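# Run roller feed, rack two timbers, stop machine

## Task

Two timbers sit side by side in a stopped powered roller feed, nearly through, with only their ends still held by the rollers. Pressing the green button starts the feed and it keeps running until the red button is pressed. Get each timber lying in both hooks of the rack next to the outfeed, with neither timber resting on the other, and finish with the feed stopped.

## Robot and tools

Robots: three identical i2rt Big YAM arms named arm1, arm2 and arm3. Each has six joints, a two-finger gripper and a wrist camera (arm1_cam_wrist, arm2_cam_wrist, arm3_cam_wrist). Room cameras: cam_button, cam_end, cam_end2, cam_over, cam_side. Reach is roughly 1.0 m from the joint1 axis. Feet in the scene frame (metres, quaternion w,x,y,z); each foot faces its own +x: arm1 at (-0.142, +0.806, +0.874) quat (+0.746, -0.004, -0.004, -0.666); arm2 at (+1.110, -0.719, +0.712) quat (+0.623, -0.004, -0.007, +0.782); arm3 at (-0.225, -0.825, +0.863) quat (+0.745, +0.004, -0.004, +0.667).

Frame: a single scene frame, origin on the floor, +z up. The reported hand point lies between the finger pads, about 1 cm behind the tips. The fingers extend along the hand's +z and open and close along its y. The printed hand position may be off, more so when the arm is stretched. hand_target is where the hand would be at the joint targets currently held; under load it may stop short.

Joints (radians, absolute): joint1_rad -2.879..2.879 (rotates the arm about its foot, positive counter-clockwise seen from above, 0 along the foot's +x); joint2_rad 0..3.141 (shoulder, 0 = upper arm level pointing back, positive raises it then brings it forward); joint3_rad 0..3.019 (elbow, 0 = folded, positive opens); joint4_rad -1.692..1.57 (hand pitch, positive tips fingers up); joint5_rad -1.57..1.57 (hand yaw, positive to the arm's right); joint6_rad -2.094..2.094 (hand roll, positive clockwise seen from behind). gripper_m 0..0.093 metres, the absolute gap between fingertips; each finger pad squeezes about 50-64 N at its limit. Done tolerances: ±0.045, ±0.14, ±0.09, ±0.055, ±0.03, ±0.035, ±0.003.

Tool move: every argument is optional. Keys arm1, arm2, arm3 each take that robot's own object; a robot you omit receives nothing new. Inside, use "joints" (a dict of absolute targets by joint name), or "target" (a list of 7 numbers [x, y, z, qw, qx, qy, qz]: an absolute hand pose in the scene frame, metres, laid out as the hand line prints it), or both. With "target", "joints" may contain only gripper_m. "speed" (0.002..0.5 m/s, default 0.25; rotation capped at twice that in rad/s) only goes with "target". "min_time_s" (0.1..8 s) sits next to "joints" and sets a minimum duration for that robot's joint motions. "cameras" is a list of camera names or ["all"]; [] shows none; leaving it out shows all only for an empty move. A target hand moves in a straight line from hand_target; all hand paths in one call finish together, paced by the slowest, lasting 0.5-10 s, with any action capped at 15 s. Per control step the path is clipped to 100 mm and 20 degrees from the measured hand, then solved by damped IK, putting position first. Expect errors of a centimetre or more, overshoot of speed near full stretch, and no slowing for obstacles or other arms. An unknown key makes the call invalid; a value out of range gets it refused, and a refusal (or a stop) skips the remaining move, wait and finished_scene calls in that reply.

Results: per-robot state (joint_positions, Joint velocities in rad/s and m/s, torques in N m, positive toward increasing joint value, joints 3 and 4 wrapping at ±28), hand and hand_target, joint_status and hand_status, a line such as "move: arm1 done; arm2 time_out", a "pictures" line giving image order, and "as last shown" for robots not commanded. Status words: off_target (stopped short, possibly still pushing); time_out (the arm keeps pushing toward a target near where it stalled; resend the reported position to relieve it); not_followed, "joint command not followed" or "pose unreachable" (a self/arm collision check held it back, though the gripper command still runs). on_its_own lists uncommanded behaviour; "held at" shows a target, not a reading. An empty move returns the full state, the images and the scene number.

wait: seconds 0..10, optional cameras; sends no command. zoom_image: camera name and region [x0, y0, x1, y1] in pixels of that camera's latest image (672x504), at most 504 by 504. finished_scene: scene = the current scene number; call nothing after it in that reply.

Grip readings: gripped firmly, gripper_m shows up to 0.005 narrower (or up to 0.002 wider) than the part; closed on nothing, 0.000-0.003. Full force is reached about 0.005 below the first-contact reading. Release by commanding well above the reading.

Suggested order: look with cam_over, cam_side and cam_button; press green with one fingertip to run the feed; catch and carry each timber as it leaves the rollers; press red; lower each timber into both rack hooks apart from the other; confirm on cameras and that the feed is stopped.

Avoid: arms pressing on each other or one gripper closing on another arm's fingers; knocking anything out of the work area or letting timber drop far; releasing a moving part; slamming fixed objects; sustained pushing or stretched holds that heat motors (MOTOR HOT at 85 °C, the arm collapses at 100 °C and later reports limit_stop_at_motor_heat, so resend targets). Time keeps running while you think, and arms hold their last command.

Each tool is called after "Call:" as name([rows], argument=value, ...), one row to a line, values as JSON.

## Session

Call:
move(arm1={"target":[-0.06,0.125,0.86,0,1,0,0],"speed":0.35}, arm3={"target":[-0.06,-0.122,0.86,0,1,0,0],"speed":0.35}, arm2={"target":[0.98,-0.376,0.87,0,0.7071,-0.7071,0],"joints":{"gripper_m":0.0},"speed":0.35}, cameras=["all"])

Scene clock: 3.43 s.
Joint torques (N m): arm1=[1.03 -20.6 12.98 -0.35 -0.1 0.06] | arm2=[-3.14 -9.58 8.79 0.49 -0.06 0.24] | arm3=[-1.08 -18.2 11.73 0.25 -0.07 -0.05]
Heat: arm1: hottest joint2_rad 24 °C; arm2: hottest joint3_rad 23 °C; arm3: hottest joint3_rad 24 °C.
move: arm1 off_target; arm2 off_target; arm3 off_target
Joint velocities: within noise
arm1.joint_positions: joint1_rad=+0.001 joint2_rad=+2.312 joint3_rad=+1.926 joint4_rad=-1.215 joint5_rad=+0.003 joint6_rad=+1.684 gripper_m=+0.09396
arm1.joint_status: not commanded
arm1.hand: x=-0.0661 y=+0.1366 z=+0.8539 quat_wxyz=(+0.009, -1.000, +0.000, +0.003) (m; scene frame)
arm1.hand_target: x=-0.0599 y=+0.1255 z=+0.8603 quat_wxyz=(+0.000, -1.000, +0.000, +0.000) (m; scene frame)
arm1.hand_status: off_target (0.014 m and 1.1 deg from the pose sent, 0.727 m and 66.6 deg at the start)
arm2.joint_positions: joint1_rad=+0.136 joint2_rad=+1.344 joint3_rad=+1.030 joint4_rad=-1.294 joint5_rad=-0.013 joint6_rad=+0.341 gripper_m=+0.00051
arm2.joint_status: all done
arm2.hand: x=+0.9805 y=-0.3864 z=+0.8616 quat_wxyz=(+0.007, +0.714, -0.700, +0.017) (m; scene frame)
arm2.hand_target: x=+0.9802 y=-0.3763 z=+0.8700 quat_wxyz=(+0.000, +0.707, -0.707, +0.000) (m; scene frame)
arm2.hand_status: off_target (0.013 m and 2.3 deg from the pose sent, 0.430 m and 78.2 deg at the start)
arm3.joint_positions: joint1_rad=-0.126 joint2_rad=+2.402 joint3_rad=+2.143 joint4_rad=-1.335 joint5_rad=-0.001 joint6_rad=-1.790 gripper_m=+0.09396
arm3.joint_status: not commanded
arm3.hand: x=-0.0577 y=-0.1339 z=+0.8609 quat_wxyz=(+0.005, +1.000, -0.009, -0.003) (m; scene frame)
arm3.hand_target: x=-0.0602 y=-0.1226 z=+0.8602 quat_wxyz=(-0.001, +1.000, +0.000, +0.000) (m; scene frame)
arm3.hand_status: off_target (0.012 m and 1.2 deg from the pose sent, 0.757 m and 78.0 deg at the start)
pictures: arm1_cam_wrist, arm2_cam_wrist, arm3_cam_wrist, cam_button, cam_end, cam_end2, cam_over, cam_side

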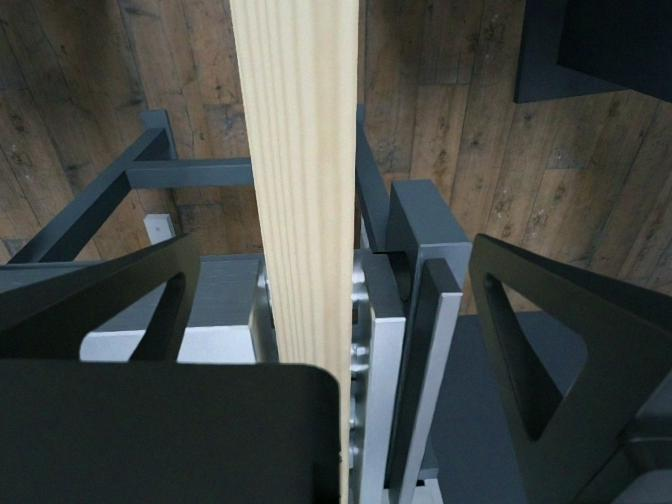

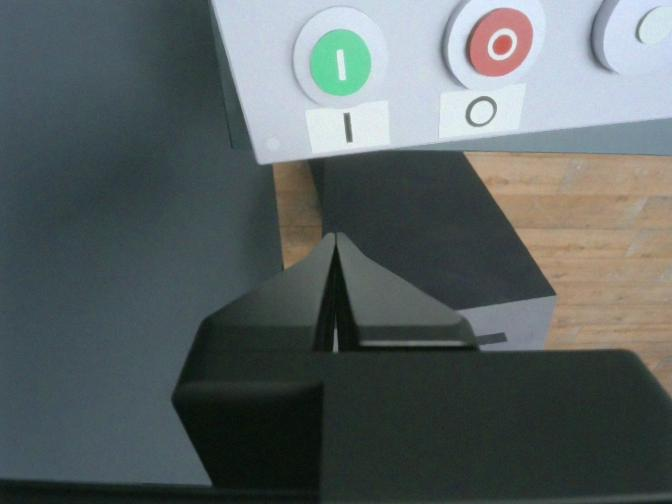

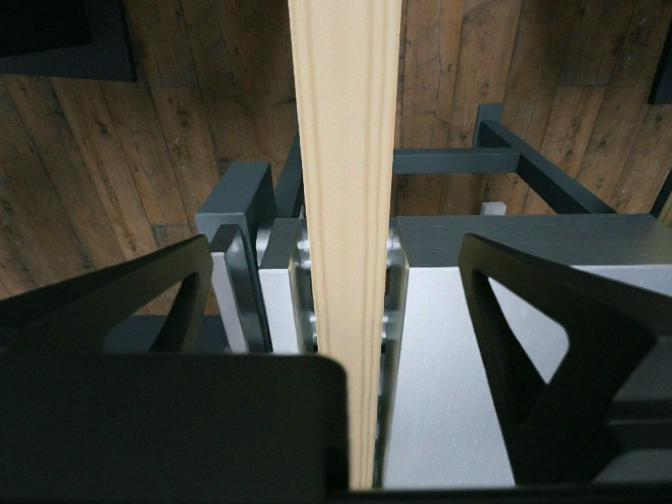

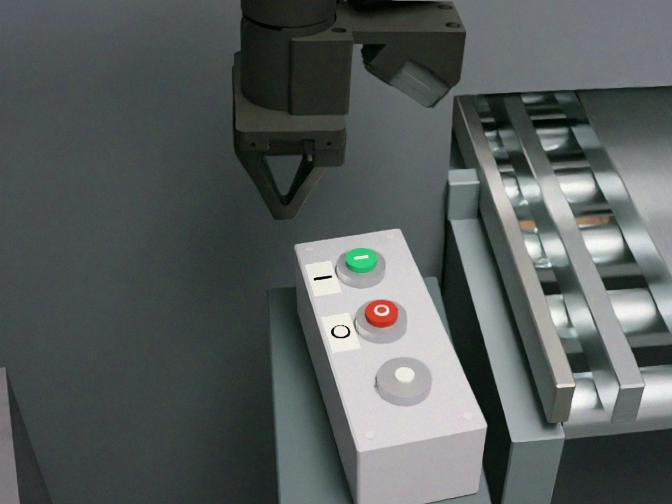

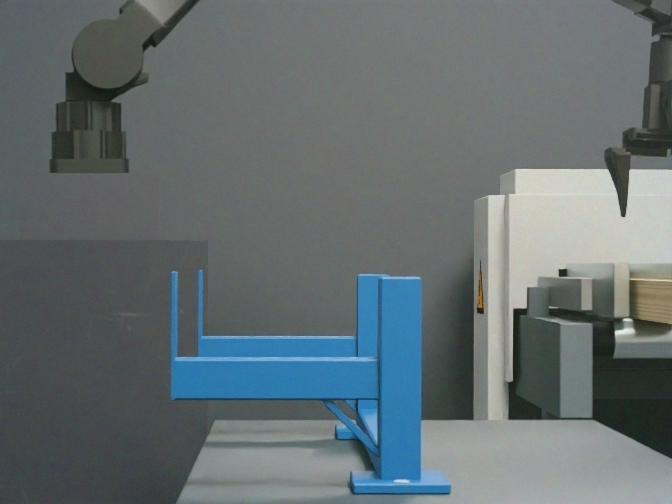

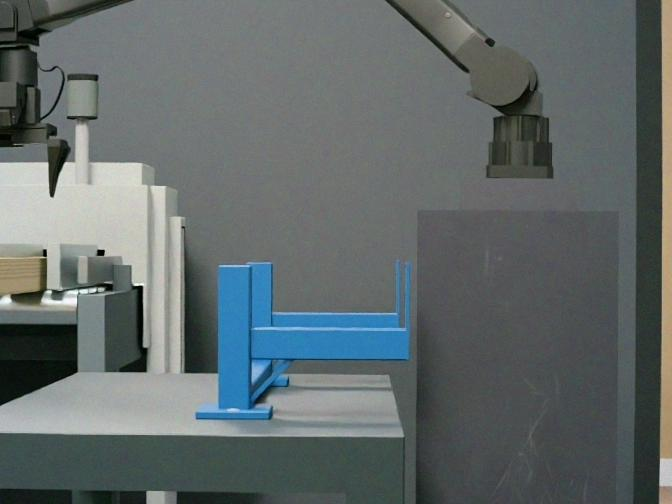

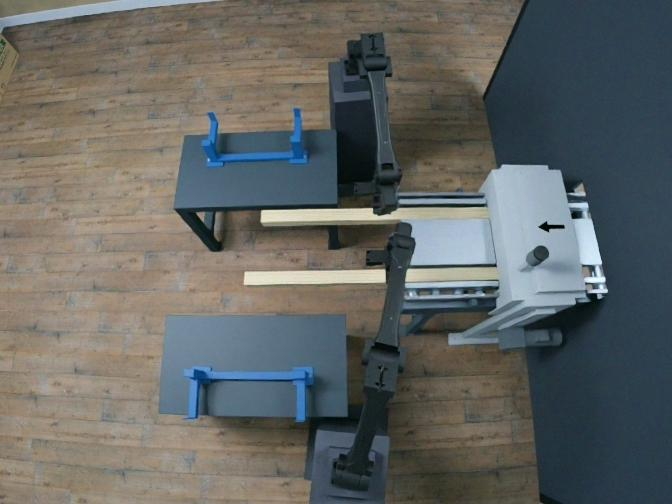

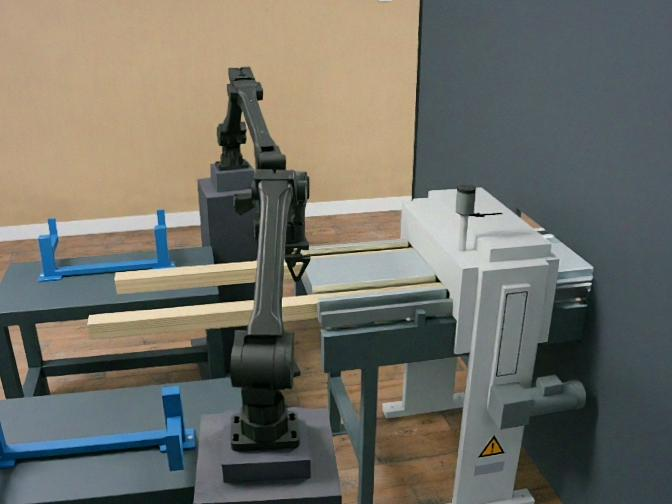

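Call:
move(arm1={"target":[-0.05,0.120,0.716,0,1,0,0],"speed":0.15}, arm3={"target":[-0.10,-0.122,0.712,0,1,0,0],"speed":0.15}, arm2={"target":[0.979,-0.332,0.835,0,0.7071,-0.7071,0],"speed":0.15}, cameras=["arm1_cam_wrist","arm3_cam_wrist","arm2_cam_wrist","cam_button"])

Scene clock: 38.53 s.
Joint torques (N m): arm1=[1.26 -21.54 11.56 0.5 -0.09 0.06] | arm2=[-3.25 -10.17 11.06 0.47 -0.02 0.03] | arm3=[-1.32 -18.96 8.35 0.92 -0.09 0.15]
Heat: arm1: hottest joint2_rad 28 °C; arm2: hottest joint3_rad 26 °C; arm3: hottest joint3_rad 33 °C.
move: arm1 off_target; arm2 off_target; arm3 off_target
Joint velocities: within noise
arm1.joint_positions: joint1_rad=+0.012 joint2_rad=+2.526 joint3_rad=+1.927 joint4_rad=-1.019 joint5_rad=+0.003 joint6_rad=+1.698 gripper_m=+0.09396
arm1.joint_status: not commanded
arm1.hand: x=-0.0587 y=+0.1358 z=+0.7122 quat_wxyz=(+0.018, -1.000, +0.001, +0.004) (m; scene frame)
arm1.hand_target: x=-0.0501 y=+0.1206 z=+0.7164 quat_wxyz=(+0.000, -1.000, +0.000, +0.000) (m; scene frame)
arm1.hand_status: off_target (0.018 m and 2.1 deg from the pose sent, 0.140 m and 1.1 deg at the start)
arm2.joint_positions: joint1_rad=+0.104 joint2_rad=+1.468 joint3_rad=+1.037 joint4_rad=-1.201 joint5_rad=-0.013 joint6_rad=+0.329 gripper_m=+0.00051
arm2.joint_status: not commanded
arm2.hand: x=+0.9836 y=-0.3582 z=+0.8194 quat_wxyz=(+0.012, +0.707, -0.707, +0.027) (m; scene frame)
arm2.hand_target: x=+0.9795 y=-0.3332 z=+0.8356 quat_wxyz=(+0.000, +0.707, -0.707, +0.000) (m; scene frame)
arm2.hand_status: off_target (0.031 m and 3.4 deg from the pose sent, 0.061 m and 2.3 deg at the start)
arm3.joint_positions: joint1_rad=-0.070 joint2_rad=+2.567 joint3_rad=+2.077 joint4_rad=-1.093 joint5_rad=-0.001 joint6_rad=-1.755 gripper_m=+0.09396
arm3.joint_status: not commanded
arm3.hand: x=-0.0969 y=-0.1243 z=+0.7230 quat_wxyz=(+0.000, +1.000, +0.002, -0.001) (m; scene frame)
arm3.hand_target: x=-0.1000 y=-0.1224 z=+0.7121 quat_wxyz=(+0.000, +1.000, +0.000, +0.000) (m; scene frame)
arm3.hand_status: off_target (0.012 m and 0.3 deg from the pose sent, 0.155 m and 1.2 deg at the start)
pictures: arm1_cam_wrist, arm2_cam_wrist, arm3_cam_wrist, cam_button

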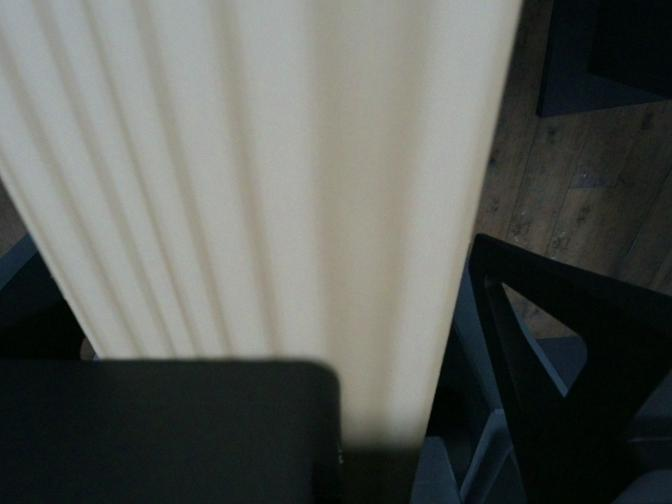

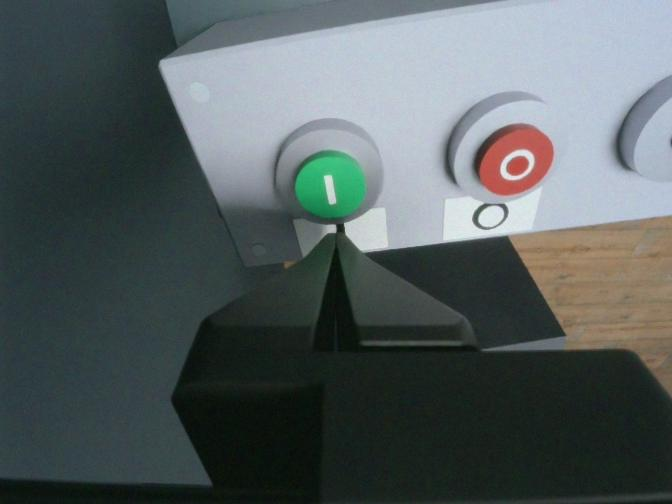

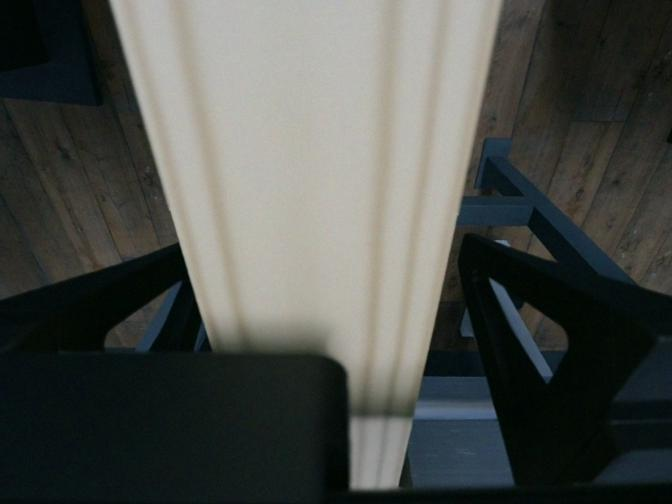

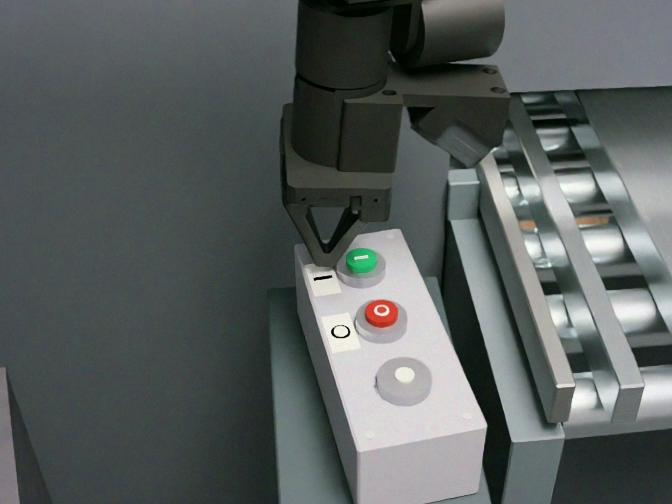

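Call:
move(arm1={"target":[-0.05,0.110,0.716,0,1,0,0],"speed":0.1}, arm2={"target":[0.978,-0.328,0.86,0,0.7071,-0.7071,0],"speed":0.2})

Call:
move(arm1={"joints":{"gripper_m":0.035}}, arm3={"joints":{"gripper_m":0.035}})

Call:
move(arm1={"target":[-0.135,0.124,0.755,0,1,0,0],"speed":0.15}, arm3={"target":[-0.185,-0.125,0.755,0,1,0,0],"speed":0.15}, arm2={"target":[0.978,-0.334,0.83,0,0.7071,-0.7071,0],"speed":0.1}, cameras=["arm1_cam_wrist","arm3_cam_wrist","arm2_cam_wrist","cam_button","cam_over"])

Scene clock: 69.37 s.
Joint torques (N m): arm1=[1.08 -21.3 12.05 -0.31 -0.08 0.04] | arm2=[-3.31 -11.4 11.33 -0.31 -0.03 0.03] | arm3=[-1.38 -18.96 8.34 0.91 -0.1 0.13]
Heat: arm1: hottest joint2_rad 28 °C; arm2: hottest joint3_rad 29 °C; arm3: hottest joint3_rad 32 °C.
move: arm1 off_target; arm2 off_target
Joint velocities: within noise
arm1.joint_positions: joint1_rad=+0.012 joint2_rad=+2.543 joint3_rad=+1.979 joint4_rad=-1.028 joint5_rad=+0.003 joint6_rad=+1.698 gripper_m=+0.09396
arm1.joint_status: not commanded
arm1.hand: x=-0.0566 y=+0.1190 z=+0.7177 quat_wxyz=(+0.004, -1.000, +0.001, +0.002) (m; scene frame)
arm1.hand_target: x=-0.0501 y=+0.1105 z=+0.7160 quat_wxyz=(+0.000, -1.000, +0.000, +0.000) (m; scene frame)
arm1.hand_status: off_target (0.011 m and 0.5 deg from the pose sent, 0.027 m and 2.1 deg at the start)
arm2.joint_positions: joint1_rad=+0.103 joint2_rad=+1.468 joint3_rad=+1.091 joint4_rad=-1.245 joint5_rad=-0.013 joint6_rad=+0.327 gripper_m=+0.00051
arm2.joint_status: not commanded
arm2.hand: x=+0.9802 y=-0.3481 z=+0.8383 quat_wxyz=(+0.010, +0.707, -0.707, +0.023) (m; scene frame)
arm2.hand_target: x=+0.9783 y=-0.3291 z=+0.8601 quat_wxyz=(+0.000, +0.707, -0.707, +0.000) (m; scene frame)
arm2.hand_status: off_target (0.030 m and 2.9 deg from the pose sent, 0.051 m and 3.4 deg at the start)
arm3: as last shown
pictures: none

Scene clock: 70.10 s.
Joint torques (N m): arm1=[1.03 -21.19 12.05 0.21 -0.2 0.23] | arm2=[-3.31 -11.28 11.33 -0.32 -0.03 0.03] | arm3=[-1.32 -18.9 8.39 1.1 -0.15 0.13]
Heat: arm1: hottest joint2_rad 28 °C; arm2: hottest joint3_rad 29 °C; arm3: hottest joint3_rad 32 °C.
move: arm1 off_target; arm3 off_target
Joint velocities: within noise
arm1.joint_positions: joint1_rad=+0.012 joint2_rad=+2.543 joint3_rad=+1.980 joint4_rad=-1.040 joint5_rad=+0.006 joint6_rad=+1.678 gripper_m=+0.04839
arm1.joint_status: gripper_m off_target (ended at +0.04842, target +0.03500)
arm1.hand: x=-0.0576 y=+0.1217 z=+0.7179 quat_wxyz=(+0.010, -1.000, -0.009, +0.004) (m; scene frame)
arm1.hand_target: x=-0.0501 y=+0.1104 z=+0.7162 quat_wxyz=(+0.000, -1.000, +0.000, +0.000) (m; scene frame)
arm1.hand_status: not commanded
arm2: as last shown
arm2.hand: x=+0.9802 y=-0.3482 z=+0.8383 quat_wxyz=(+0.010, +0.707, -0.707, +0.023) (m; scene frame)
arm2.hand_target: x=+0.9784 y=-0.3292 z=+0.8601 quat_wxyz=(+0.000, +0.707, -0.707, +0.000) (m; scene frame)
arm3.joint_positions: joint1_rad=-0.070 joint2_rad=+2.567 joint3_rad=+2.076 joint4_rad=-1.099 joint5_rad=+0.001 joint6_rad=-1.754 gripper_m=+0.05076
arm3.joint_status: gripper_m off_target (ended at +0.05078, target +0.03500)
arm3.hand: x=-0.0970 y=-0.1261 z=+0.7228 quat_wxyz=(+0.003, +1.000, +0.002, -0.001) (m; scene frame)
arm3.hand_target: x=-0.1000 y=-0.1223 z=+0.7121 quat_wxyz=(+0.000, +1.000, +0.000, +0.000) (m; scene frame)
arm3.hand_status: not commanded
pictures: none

Scene clock: 71.37 s.
Joint torques (N m): arm1=[-8.53 -26.7 7.19 -1.21 0.66 -0.85] | arm2=[-2.9 -10.34 6.61 0.61 -0.06 0.09] | arm3=[7 -23.82 6.11 -0.55 -1.29 1.19]
Heat: arm1: hottest joint2_rad 29 °C; arm2: hottest joint3_rad 29 °C; arm3: hottest joint3_rad 32 °C.
move: arm1 off_target; arm2 done; arm3 off_target
Joint velocities: within noise
arm1.joint_positions: joint1_rad=-0.001 joint2_rad=+2.509 joint3_rad=+1.911 joint4_rad=-0.998 joint5_rad=-0.013 joint6_rad=+1.682 gripper_m=+0.04812
arm1.joint_status: not commanded
arm1.hand: x=-0.0640 y=+0.1320 z=+0.7186 quat_wxyz=(+0.007, -1.000, +0.000, -0.006) (m; scene frame)
arm1.hand_target: x=-0.1323 y=+0.1261 z=+0.7517 quat_wxyz=(+0.001, -1.000, +0.002, +0.001) (m; scene frame)
arm1.hand_status: off_target (0.080 m and 1.1 deg from the pose sent, 0.086 m and 1.6 deg at the start)
arm2.joint_positions: joint1_rad=+0.103 joint2_rad=+1.470 joint3_rad=+1.091 joint4_rad=-1.186 joint5_rad=-0.013 joint6_rad=+0.327 gripper_m=+0.00051
arm2.joint_status: not commanded
arm2.hand: x=+0.9755 y=-0.3344 z=+0.8373 quat_wxyz=(-0.002, +0.708, -0.707, -0.003) (m; scene frame)
arm2.hand_target: x=+0.9779 y=-0.3342 z=+0.8301 quat_wxyz=(+0.000, +0.707, -0.707, +0.000) (m; scene frame)
arm2.hand_status: done (0.008 m and 0.4 deg from the pose sent, 0.017 m and 2.9 deg at the start)
arm3.joint_positions: joint1_rad=-0.056 joint2_rad=+2.537 joint3_rad=+2.018 joint4_rad=-1.070 joint5_rad=+0.031 joint6_rad=-1.750 gripper_m=+0.05076
arm3.joint_status: not commanded
arm3.hand: x=-0.1032 y=-0.1346 z=+0.7241 quat_wxyz=(+0.005, +1.000, +0.006, +0.014) (m; scene frame)
arm3.hand_target: x=-0.1813 y=-0.1276 z=+0.7520 quat_wxyz=(+0.002, +1.000, +0.002, -0.001) (m; scene frame)
arm3.hand_status: off_target (0.088 m and 1.9 deg from the pose sent, 0.094 m and 0.4 deg at the start)
pictures: arm1_cam_wrist, arm2_cam_wrist, arm3_cam_wrist, cam_button, cam_over

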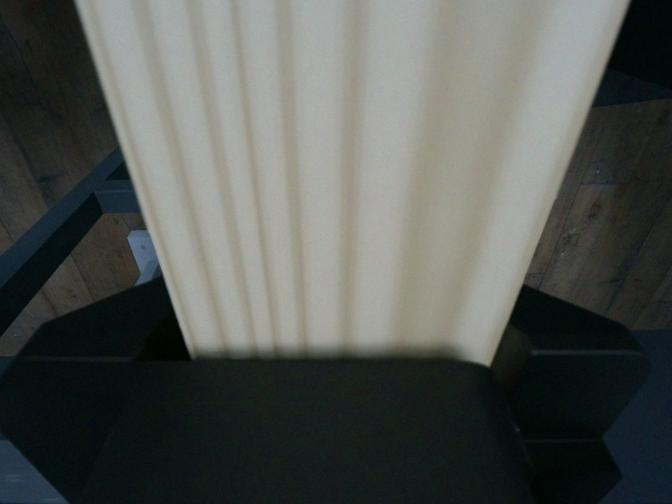

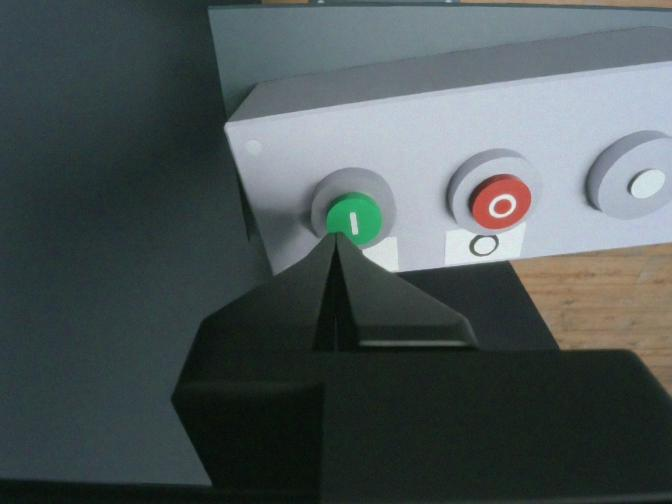

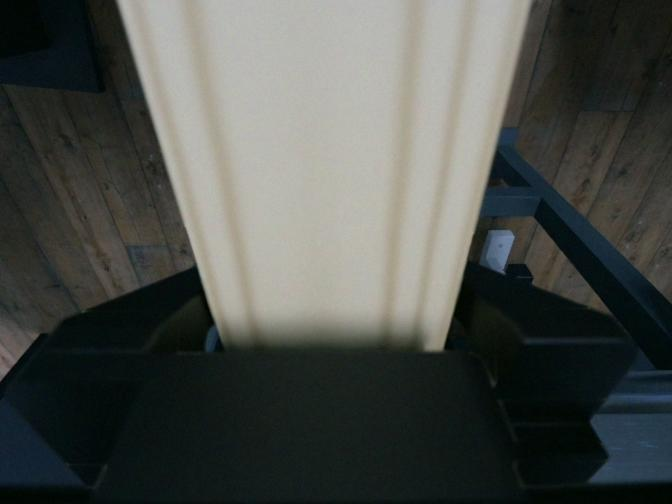

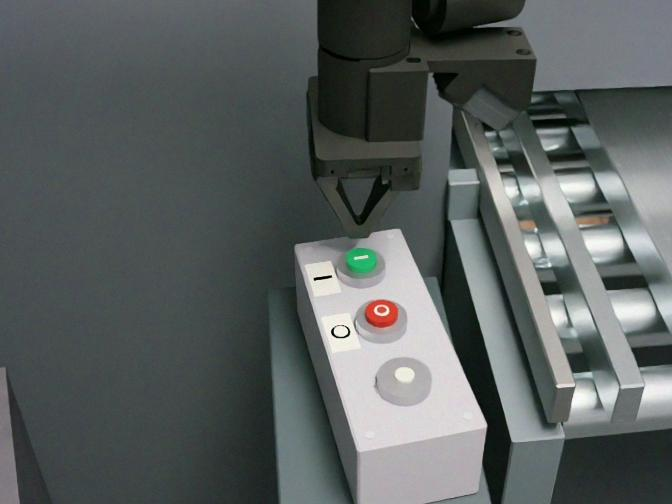

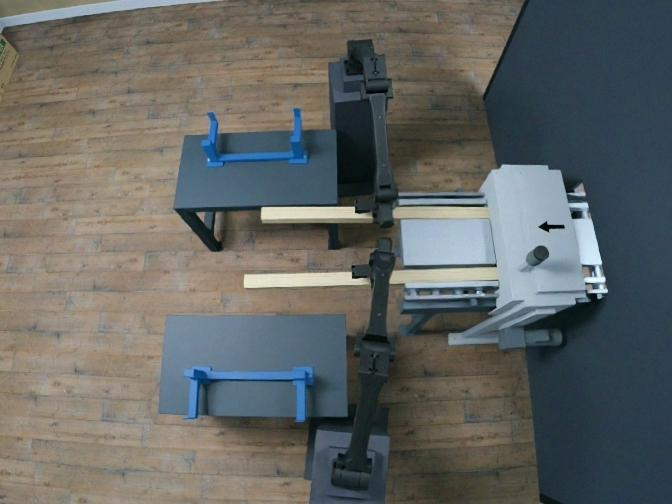

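Call:
move(arm2={"target":[0.983,-0.334,0.797,0,0.7071,-0.7071,0],"speed":0.1}, cameras=["cam_button","cam_over"])

Call:
move(arm2={"target":[0.983,-0.332,0.845,0,0.7071,-0.7071,0],"speed":0.2})

Call:
move(arm2={"target":[1.041,-0.325,0.84,0,0.7071,-0.7071,0],"speed":0.2})

Call:
move(arm2={"target":[1.041,-0.325,0.797,0,0.7071,-0.7071,0],"speed":0.15}, cameras=["cam_over","cam_button","cam_side"])

Scene clock: 88.57 s.
Joint torques (N m): arm1=[1.38 -25.7 9.5 -0.9 0.57 -0.13] | arm2=[-3.43 -8.94 5.31 1.37 0.04 0.02] | arm3=[-3.72 -24.18 9.05 -0.36 -0.46 0.26]
Heat: arm1: hottest joint2_rad 32 °C; arm2: hottest joint3_rad 29 °C; arm3: hottest joint3_rad 31 °C.
move: arm2 off_target
Joint velocities: within noise
arm1.joint_positions: joint1_rad=-0.109 joint2_rad=+2.503 joint3_rad=+1.883 joint4_rad=-1.009 joint5_rad=-0.012 joint6_rad=+1.605 gripper_m=+0.04808
arm1.joint_status: not commanded
arm1.hand: x=-0.1373 y=+0.1417 z=+0.7140 quat_wxyz=(+0.023, -1.000, +0.015, -0.006) (m; scene frame)
arm1.hand_target: x=-0.1323 y=+0.1260 z=+0.7518 quat_wxyz=(+0.001, -1.000, +0.002, +0.001) (m; scene frame)
arm1.hand_status: not commanded
arm2.joint_positions: joint1_rad=+0.101 joint2_rad=+1.484 joint3_rad=+1.049 joint4_rad=-1.117 joint5_rad=-0.016 joint6_rad=+0.323 gripper_m=+0.00051
arm2.joint_status: not commanded
arm2.hand: x=+0.9764 y=-0.3340 z=+0.8173 quat_wxyz=(-0.004, +0.708, -0.706, -0.009) (m; scene frame)
arm2.hand_target: x=+0.9832 y=-0.3349 z=+0.7977 quat_wxyz=(+0.000, +0.707, -0.707, +0.000) (m; scene frame)
arm2.hand_status: off_target (0.021 m and 1.1 deg from the pose sent, 0.041 m and 0.4 deg at the start)
arm3.joint_positions: joint1_rad=+0.071 joint2_rad=+2.545 joint3_rad=+1.974 joint4_rad=-1.079 joint5_rad=+0.007 joint6_rad=-1.659 gripper_m=+0.05076
arm3.joint_status: not commanded
arm3.hand: x=-0.1966 y=-0.1486 z=+0.7044 quat_wxyz=(+0.034, +0.999, +0.025, +0.001) (m; scene frame)
arm3.hand_target: x=-0.1814 y=-0.1276 z=+0.7520 quat_wxyz=(+0.002, +1.000, +0.002, -0.001) (m; scene frame)
arm3.hand_status: not commanded
pictures: cam_button, cam_over

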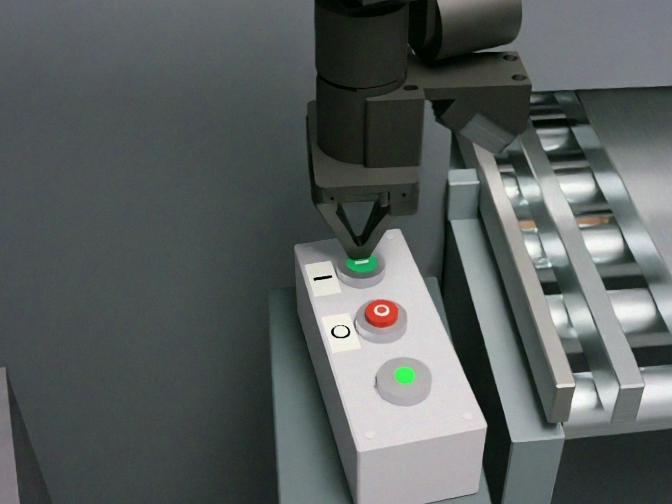

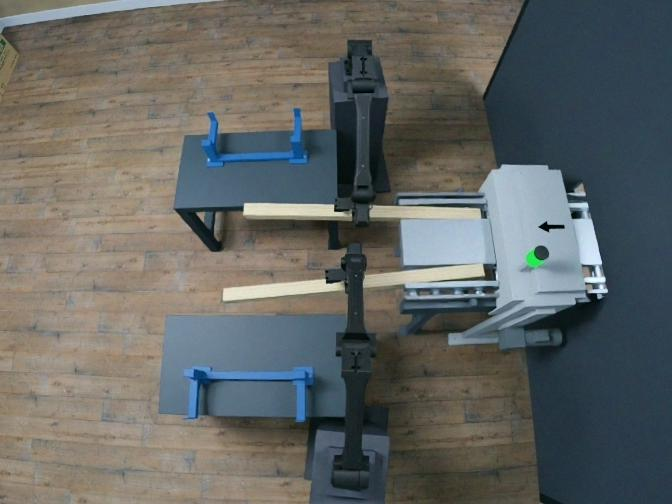

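Scene clock: 89.67 s.
Joint torques (N m): arm1=[1.44 -25.93 9.52 -0.87 0.58 -0.13] | arm2=[-3.25 -11.63 10.76 -0.32 0.08 0.03] | arm3=[-3.72 -24.23 9.06 -0.35 -0.46 0.26]
Heat: arm1: hottest joint2_rad 32 °C; arm2: hottest joint3_rad 29 °C; arm3: hottest joint3_rad 31 °C.
move: arm2 off_target
Joint velocities: within noise
arm1, arm3: as last shown
arm2.joint_positions: joint1_rad=+0.095 joint2_rad=+1.474 joint3_rad=+1.056 joint4_rad=-1.203 joint5_rad=-0.016 joint6_rad=+0.319 gripper_m=+0.00051
arm2.joint_status: not commanded
arm2.hand: x=+0.9843 y=-0.3506 z=+0.8240 quat_wxyz=(+0.012, +0.707, -0.707, +0.021) (m; scene frame)
arm2.hand_target: x=+0.9832 y=-0.3329 z=+0.8452 quat_wxyz=(+0.000, +0.707, -0.707, +0.000) (m; scene frame)
arm2.hand_status: off_target (0.028 m and 2.8 deg from the pose sent, 0.028 m and 1.2 deg at the start)
pictures: none

Scene clock: 90.97 s.
Joint torques (N m): arm1=[1.38 -25.93 9.5 -0.88 0.59 -0.11] | arm2=[-2.78 -11.99 8.87 0.21 -0.05 0.02] | arm3=[-3.6 -24.18 9.06 -0.35 -0.46 0.26]
Heat: arm1: hottest joint2_rad 32 °C; arm2: hottest joint3_rad 29 °C; arm3: hottest joint3_rad 31 °C.
move: arm2 off_target
Joint velocities: within noise
arm1, arm3: as last shown
arm2.joint_positions: joint1_rad=-0.054 joint2_rad=+1.470 joint3_rad=+1.056 joint4_rad=-1.203 joint5_rad=-0.013 joint6_rad=+0.176 gripper_m=+0.00051
arm2.joint_status: not commanded
arm2.hand: x=+1.0409 y=-0.3360 z=+0.8262 quat_wxyz=(+0.012, +0.705, -0.709, +0.018) (m; scene frame)
arm2.hand_target: x=+1.0411 y=-0.3253 z=+0.8402 quat_wxyz=(+0.000, +0.707, -0.707, +0.000) (m; scene frame)
arm2.hand_status: off_target (0.018 m and 2.5 deg from the pose sent, 0.064 m and 2.8 deg at the start)
pictures: none

Scene clock: 91.93 s.
Joint torques (N m): arm1=[1.38 -25.82 9.51 -0.94 0.59 -0.14] | arm2=[-2.78 -8.47 5.48 1.29 -0.06 0.04] | arm3=[-3.72 -24.23 9.06 -0.35 -0.45 0.25]
Heat: arm1: hottest joint2_rad 32 °C; arm2: hottest joint3_rad 29 °C; arm3: hottest joint3_rad 31 °C.
move: arm2 off_target
Joint velocities: within noise
arm1, arm3: as last shown
arm2.joint_positions: joint1_rad=-0.054 joint2_rad=+1.471 joint3_rad=+1.032 joint4_rad=-1.113 joint5_rad=-0.013 joint6_rad=+0.176 gripper_m=+0.00051
arm2.joint_status: not commanded
arm2.hand: x=+1.0388 y=-0.3235 z=+0.8174 quat_wxyz=(-0.007, +0.706, -0.709, -0.009) (m; scene frame)
arm2.hand_target: x=+1.0411 y=-0.3260 z=+0.7976 quat_wxyz=(+0.000, +0.707, -0.707, +0.000) (m; scene frame)
arm2.hand_status: off_target (0.021 m and 1.3 deg from the pose sent, 0.031 m and 2.5 deg at the start)
pictures: cam_button, cam_over, cam_side

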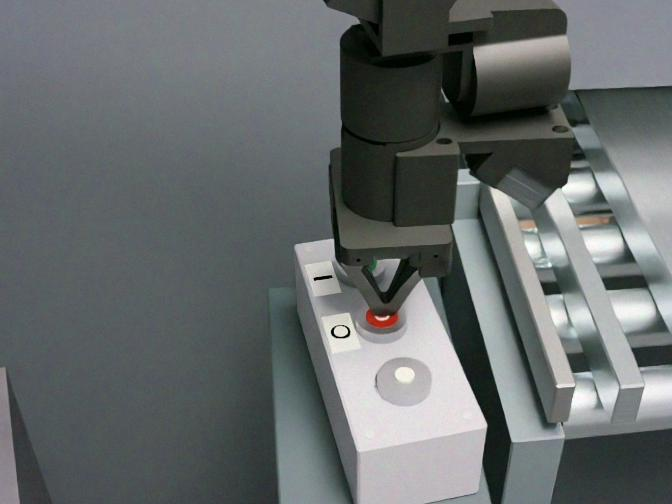

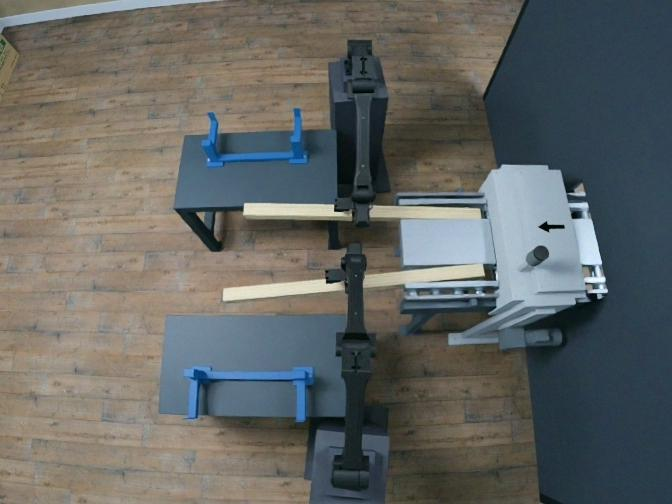

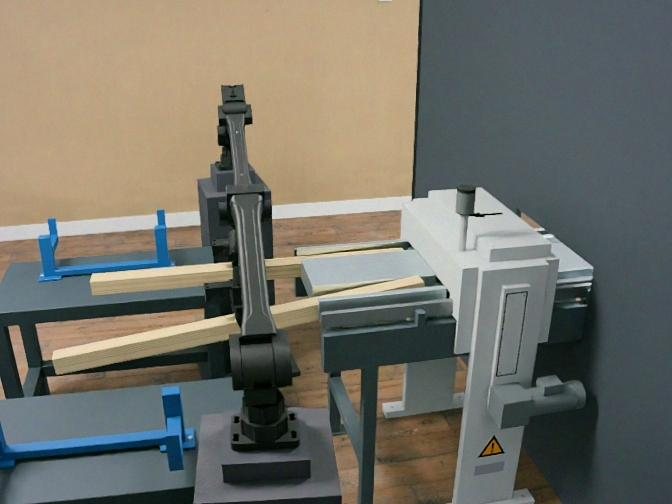

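Call:
move(arm1={"joints":{"joint2_rad":2.006,"joint3_rad":1.82,"joint4_rad":-1.31},"min_time_s":2}, arm3={"joints":{"joint2_rad":1.98,"joint3_rad":1.82,"joint4_rad":-1.36},"min_time_s":2}, arm2={"target":[1.041,-0.335,0.90,0,0.7071,-0.7071,0],"speed":0.15})

Call:
move(arm1={"joints":{"joint1_rad":-1.23,"joint2_rad":1.80,"joint3_rad":1.37,"joint4_rad":-1.05,"joint6_rad":0.465},"min_time_s":4.5}, arm3={"joints":{"joint1_rad":1.124,"joint2_rad":1.63,"joint3_rad":1.16,"joint4_rad":-1.03,"joint6_rad":-0.57},"min_time_s":4.5}, cameras=["cam_end","cam_end2","cam_over","cam_button"])

Scene clock: 126.10 s.
Joint torques (N m): arm1=[1.08 -26.34 13.3 -0.51 0 -0.04] | arm2=[-2.67 -10.11 11.49 -0.29 -0.04 0.05] | arm3=[-2.14 -23.3 11.19 -0.05 -0.19 0.07]
Heat: arm1: hottest joint2_rad 33 °C; arm2: hottest joint3_rad 28 °C; arm3: hottest joint2_rad 34 °C.
move: arm1 done; arm2 off_target; arm3 done
Joint velocities: within noise
arm1.joint_positions: joint1_rad=-0.104 joint2_rad=+2.094 joint3_rad=+1.778 joint4_rad=-1.297 joint5_rad=+0.004 joint6_rad=+1.595 gripper_m=+0.04805
arm1.joint_status: all done
arm1.hand: x=-0.1373 y=+0.1849 z=+0.9391 quat_wxyz=(+0.015, -1.000, +0.007, +0.002) (m; scene frame)
arm1.hand_target: x=-0.1331 y=+0.1710 z=+1.0087 quat_wxyz=(-0.043, -0.999, +0.002, +0.000) (m; scene frame)
arm1.hand_status: not commanded
arm2.joint_positions: joint1_rad=-0.054 joint2_rad=+1.383 joint3_rad=+1.114 joint4_rad=-1.350 joint5_rad=-0.013 joint6_rad=+0.176 gripper_m=+0.00051
arm2.joint_status: not commanded
arm2.hand: x=+1.0427 y=-0.3516 z=+0.8794 quat_wxyz=(+0.012, +0.705, -0.709, +0.019) (m; scene frame)
arm2.hand_target: x=+1.0412 y=-0.3359 z=+0.9000 quat_wxyz=(+0.000, +0.707, -0.707, +0.000) (m; scene frame)
arm2.hand_status: off_target (0.026 m and 2.6 deg from the pose sent, 0.083 m and 1.3 deg at the start)
arm3.joint_positions: joint1_rad=+0.053 joint2_rad=+2.068 joint3_rad=+1.777 joint4_rad=-1.346 joint5_rad=+0.000 joint6_rad=-1.641 gripper_m=+0.05076
arm3.joint_status: all done
arm3.hand: x=-0.1893 y=-0.2154 z=+0.9444 quat_wxyz=(+0.027, +1.000, +0.006, -0.002) (m; scene frame)
arm3.hand_target: x=-0.1861 y=-0.2035 z=+1.0128 quat_wxyz=(-0.032, +0.999, +0.003, +0.001) (m; scene frame)
arm3.hand_status: not commanded
pictures: none

Scene clock: 131.43 s.
Joint torques (N m): arm1=[1.08 -22.53 11.59 0.28 -0.08 -0.07] | arm2=[-2.73 -10.11 11.51 -0.29 -0.04 0.05] | arm3=[-2.02 -17.2 9.7 0.69 -0.16 0.11]
Heat: arm1: hottest joint2_rad 34 °C; arm2: hottest joint3_rad 29 °C; arm3: hottest joint2_rad 34 °C.
move: arm1 done; arm3 done
Joint velocities: within noise
arm1.joint_positions: joint1_rad=-1.234 joint2_rad=+1.889 joint3_rad=+1.335 joint4_rad=-1.053 joint5_rad=+0.005 joint6_rad=+0.471 gripper_m=+0.04805
arm1.joint_status: all done
arm1.hand: x=-0.6113 y=+0.5815 z=+0.8959 quat_wxyz=(+0.004, -1.000, +0.011, -0.016) (m; scene frame)
arm1.hand_target: x=-0.6310 y=+0.5701 z=+0.9535 quat_wxyz=(-0.024, -0.999, +0.006, +0.041) (m; scene frame)
arm1.hand_status: not commanded
arm2: as last shown
arm3.joint_positions: joint1_rad=+1.125 joint2_rad=+1.709 joint3_rad=+1.124 joint4_rad=-1.034 joint5_rad=-0.001 joint6_rad=-0.578 gripper_m=+0.05076
arm3.joint_status: all done
arm3.hand: x=-0.6050 y=-0.5888 z=+0.9032 quat_wxyz=(+0.007, +1.000, +0.011, +0.020) (m; scene frame)
arm3.hand_target: x=-0.6238 y=-0.5770 z=+0.9497 quat_wxyz=(-0.025, +0.999, +0.007, -0.030) (m; scene frame)
arm3.hand_status: not commanded
pictures: cam_button, cam_end, cam_end2, cam_over

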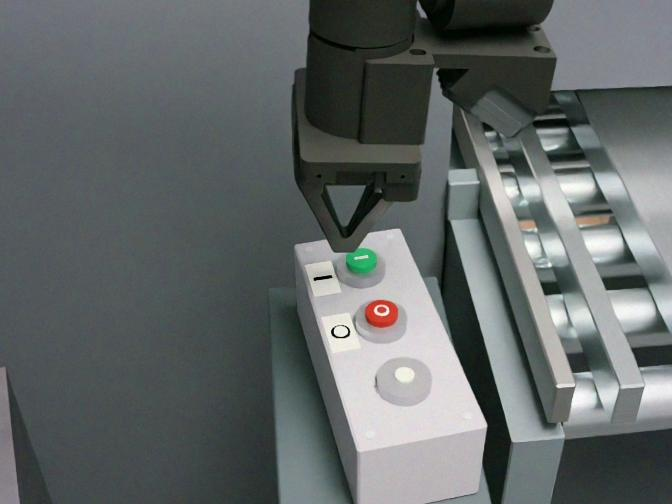

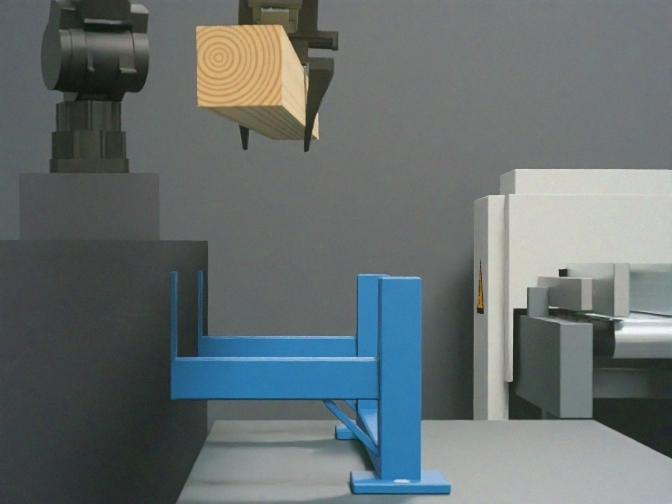

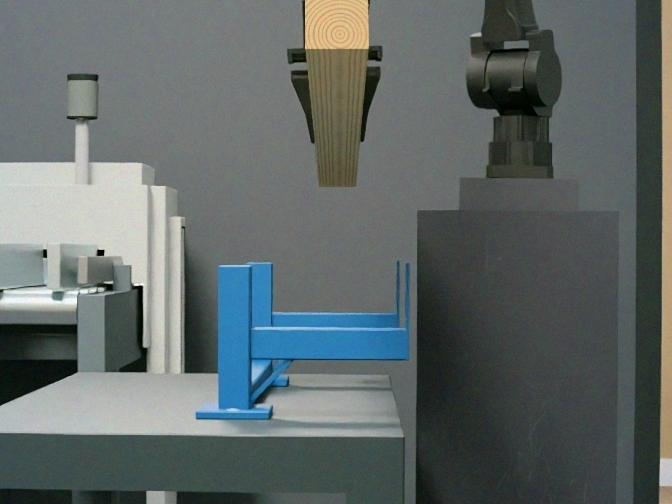

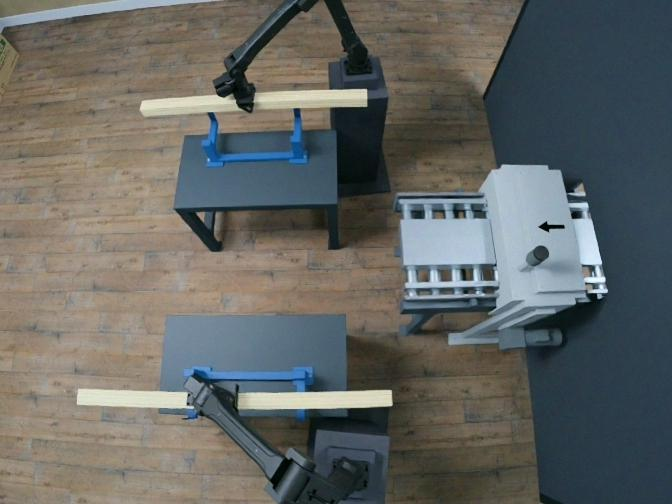

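Call:
move(arm1={"joints":{"joint2_rad":2.245,"joint3_rad":1.30,"joint4_rad":-0.64},"min_time_s":4}, arm3={"joints":{"joint1_rad":1.135,"joint2_rad":2.12,"joint3_rad":1.09,"joint4_rad":-0.54},"min_time_s":4}, cameras=["cam_end","cam_end2","cam_over"])

Scene clock: 162.83 s.
Joint torques (N m): arm1=[0.97 -16.73 6.53 0.66 -0.36 -0.06] | arm2=[-2.67 -10.11 11.51 -0.29 -0.04 0.05] | arm3=[-1.44 -14.04 5.24 1.63 -0.38 0.09]
Heat: arm1: hottest joint2_rad 36 °C; arm2: hottest joint3_rad 34 °C; arm3: hottest joint3_rad 32 °C.
move: arm1 done; arm3 done
Joint velocities: within noise
arm1.joint_positions: joint1_rad=-1.234 joint2_rad=+2.234 joint3_rad=+1.293 joint4_rad=-0.650 joint5_rad=+0.013 joint6_rad=+0.472 gripper_m=+0.04803
arm1.joint_status: all done
arm1.hand: x=-0.6183 y=+0.5773 z=+0.7061 quat_wxyz=(+0.005, -1.000, +0.011, -0.007) (m; scene frame)
arm1.hand_target: x=-0.6198 y=+0.5723 z=+0.7022 quat_wxyz=(-0.001, -1.000, +0.006, -0.006) (m; scene frame)
arm1.hand_status: not commanded
arm2: as last shown
arm3.joint_positions: joint1_rad=+1.129 joint2_rad=+2.129 joint3_rad=+1.078 joint4_rad=-0.570 joint5_rad=+0.006 joint6_rad=-0.575 gripper_m=+0.05076
arm3.joint_status: all done
arm3.hand: x=-0.6129 y=-0.5817 z=+0.7021 quat_wxyz=(+0.005, +1.000, +0.011, +0.023) (m; scene frame)
arm3.hand_target: x=-0.6297 y=-0.5764 z=+0.7081 quat_wxyz=(-0.006, +1.000, +0.012, +0.000) (m; scene frame)
arm3.hand_status: not commanded
pictures: cam_end, cam_end2, cam_over

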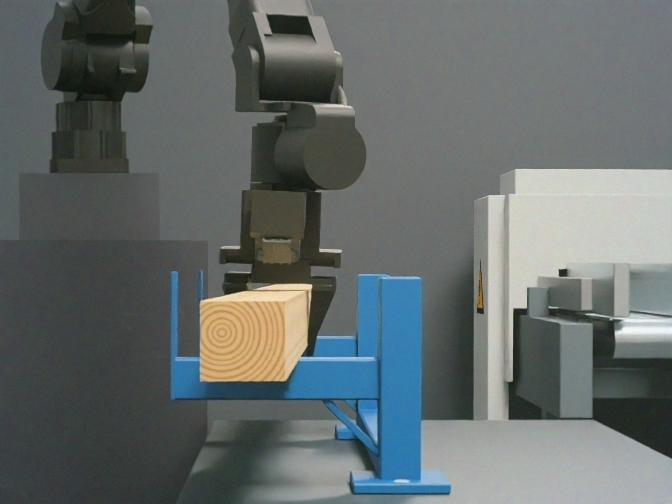

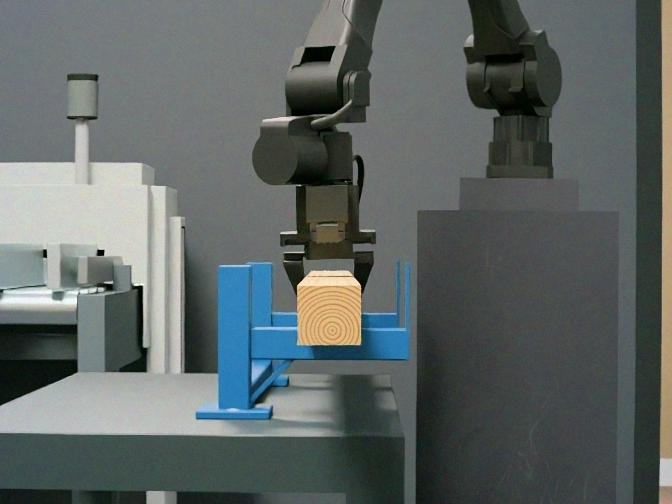

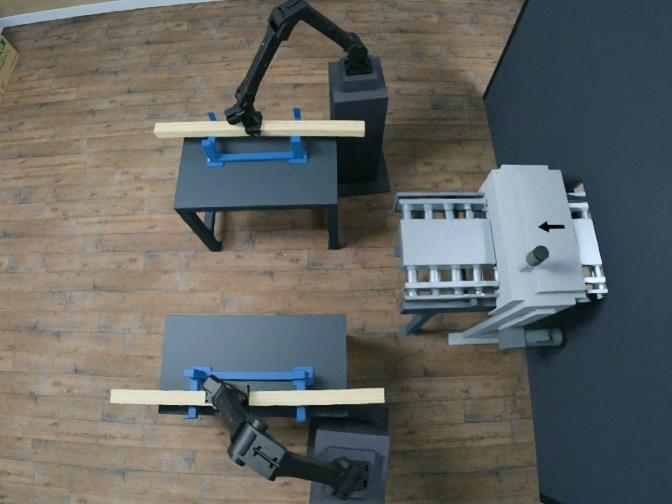

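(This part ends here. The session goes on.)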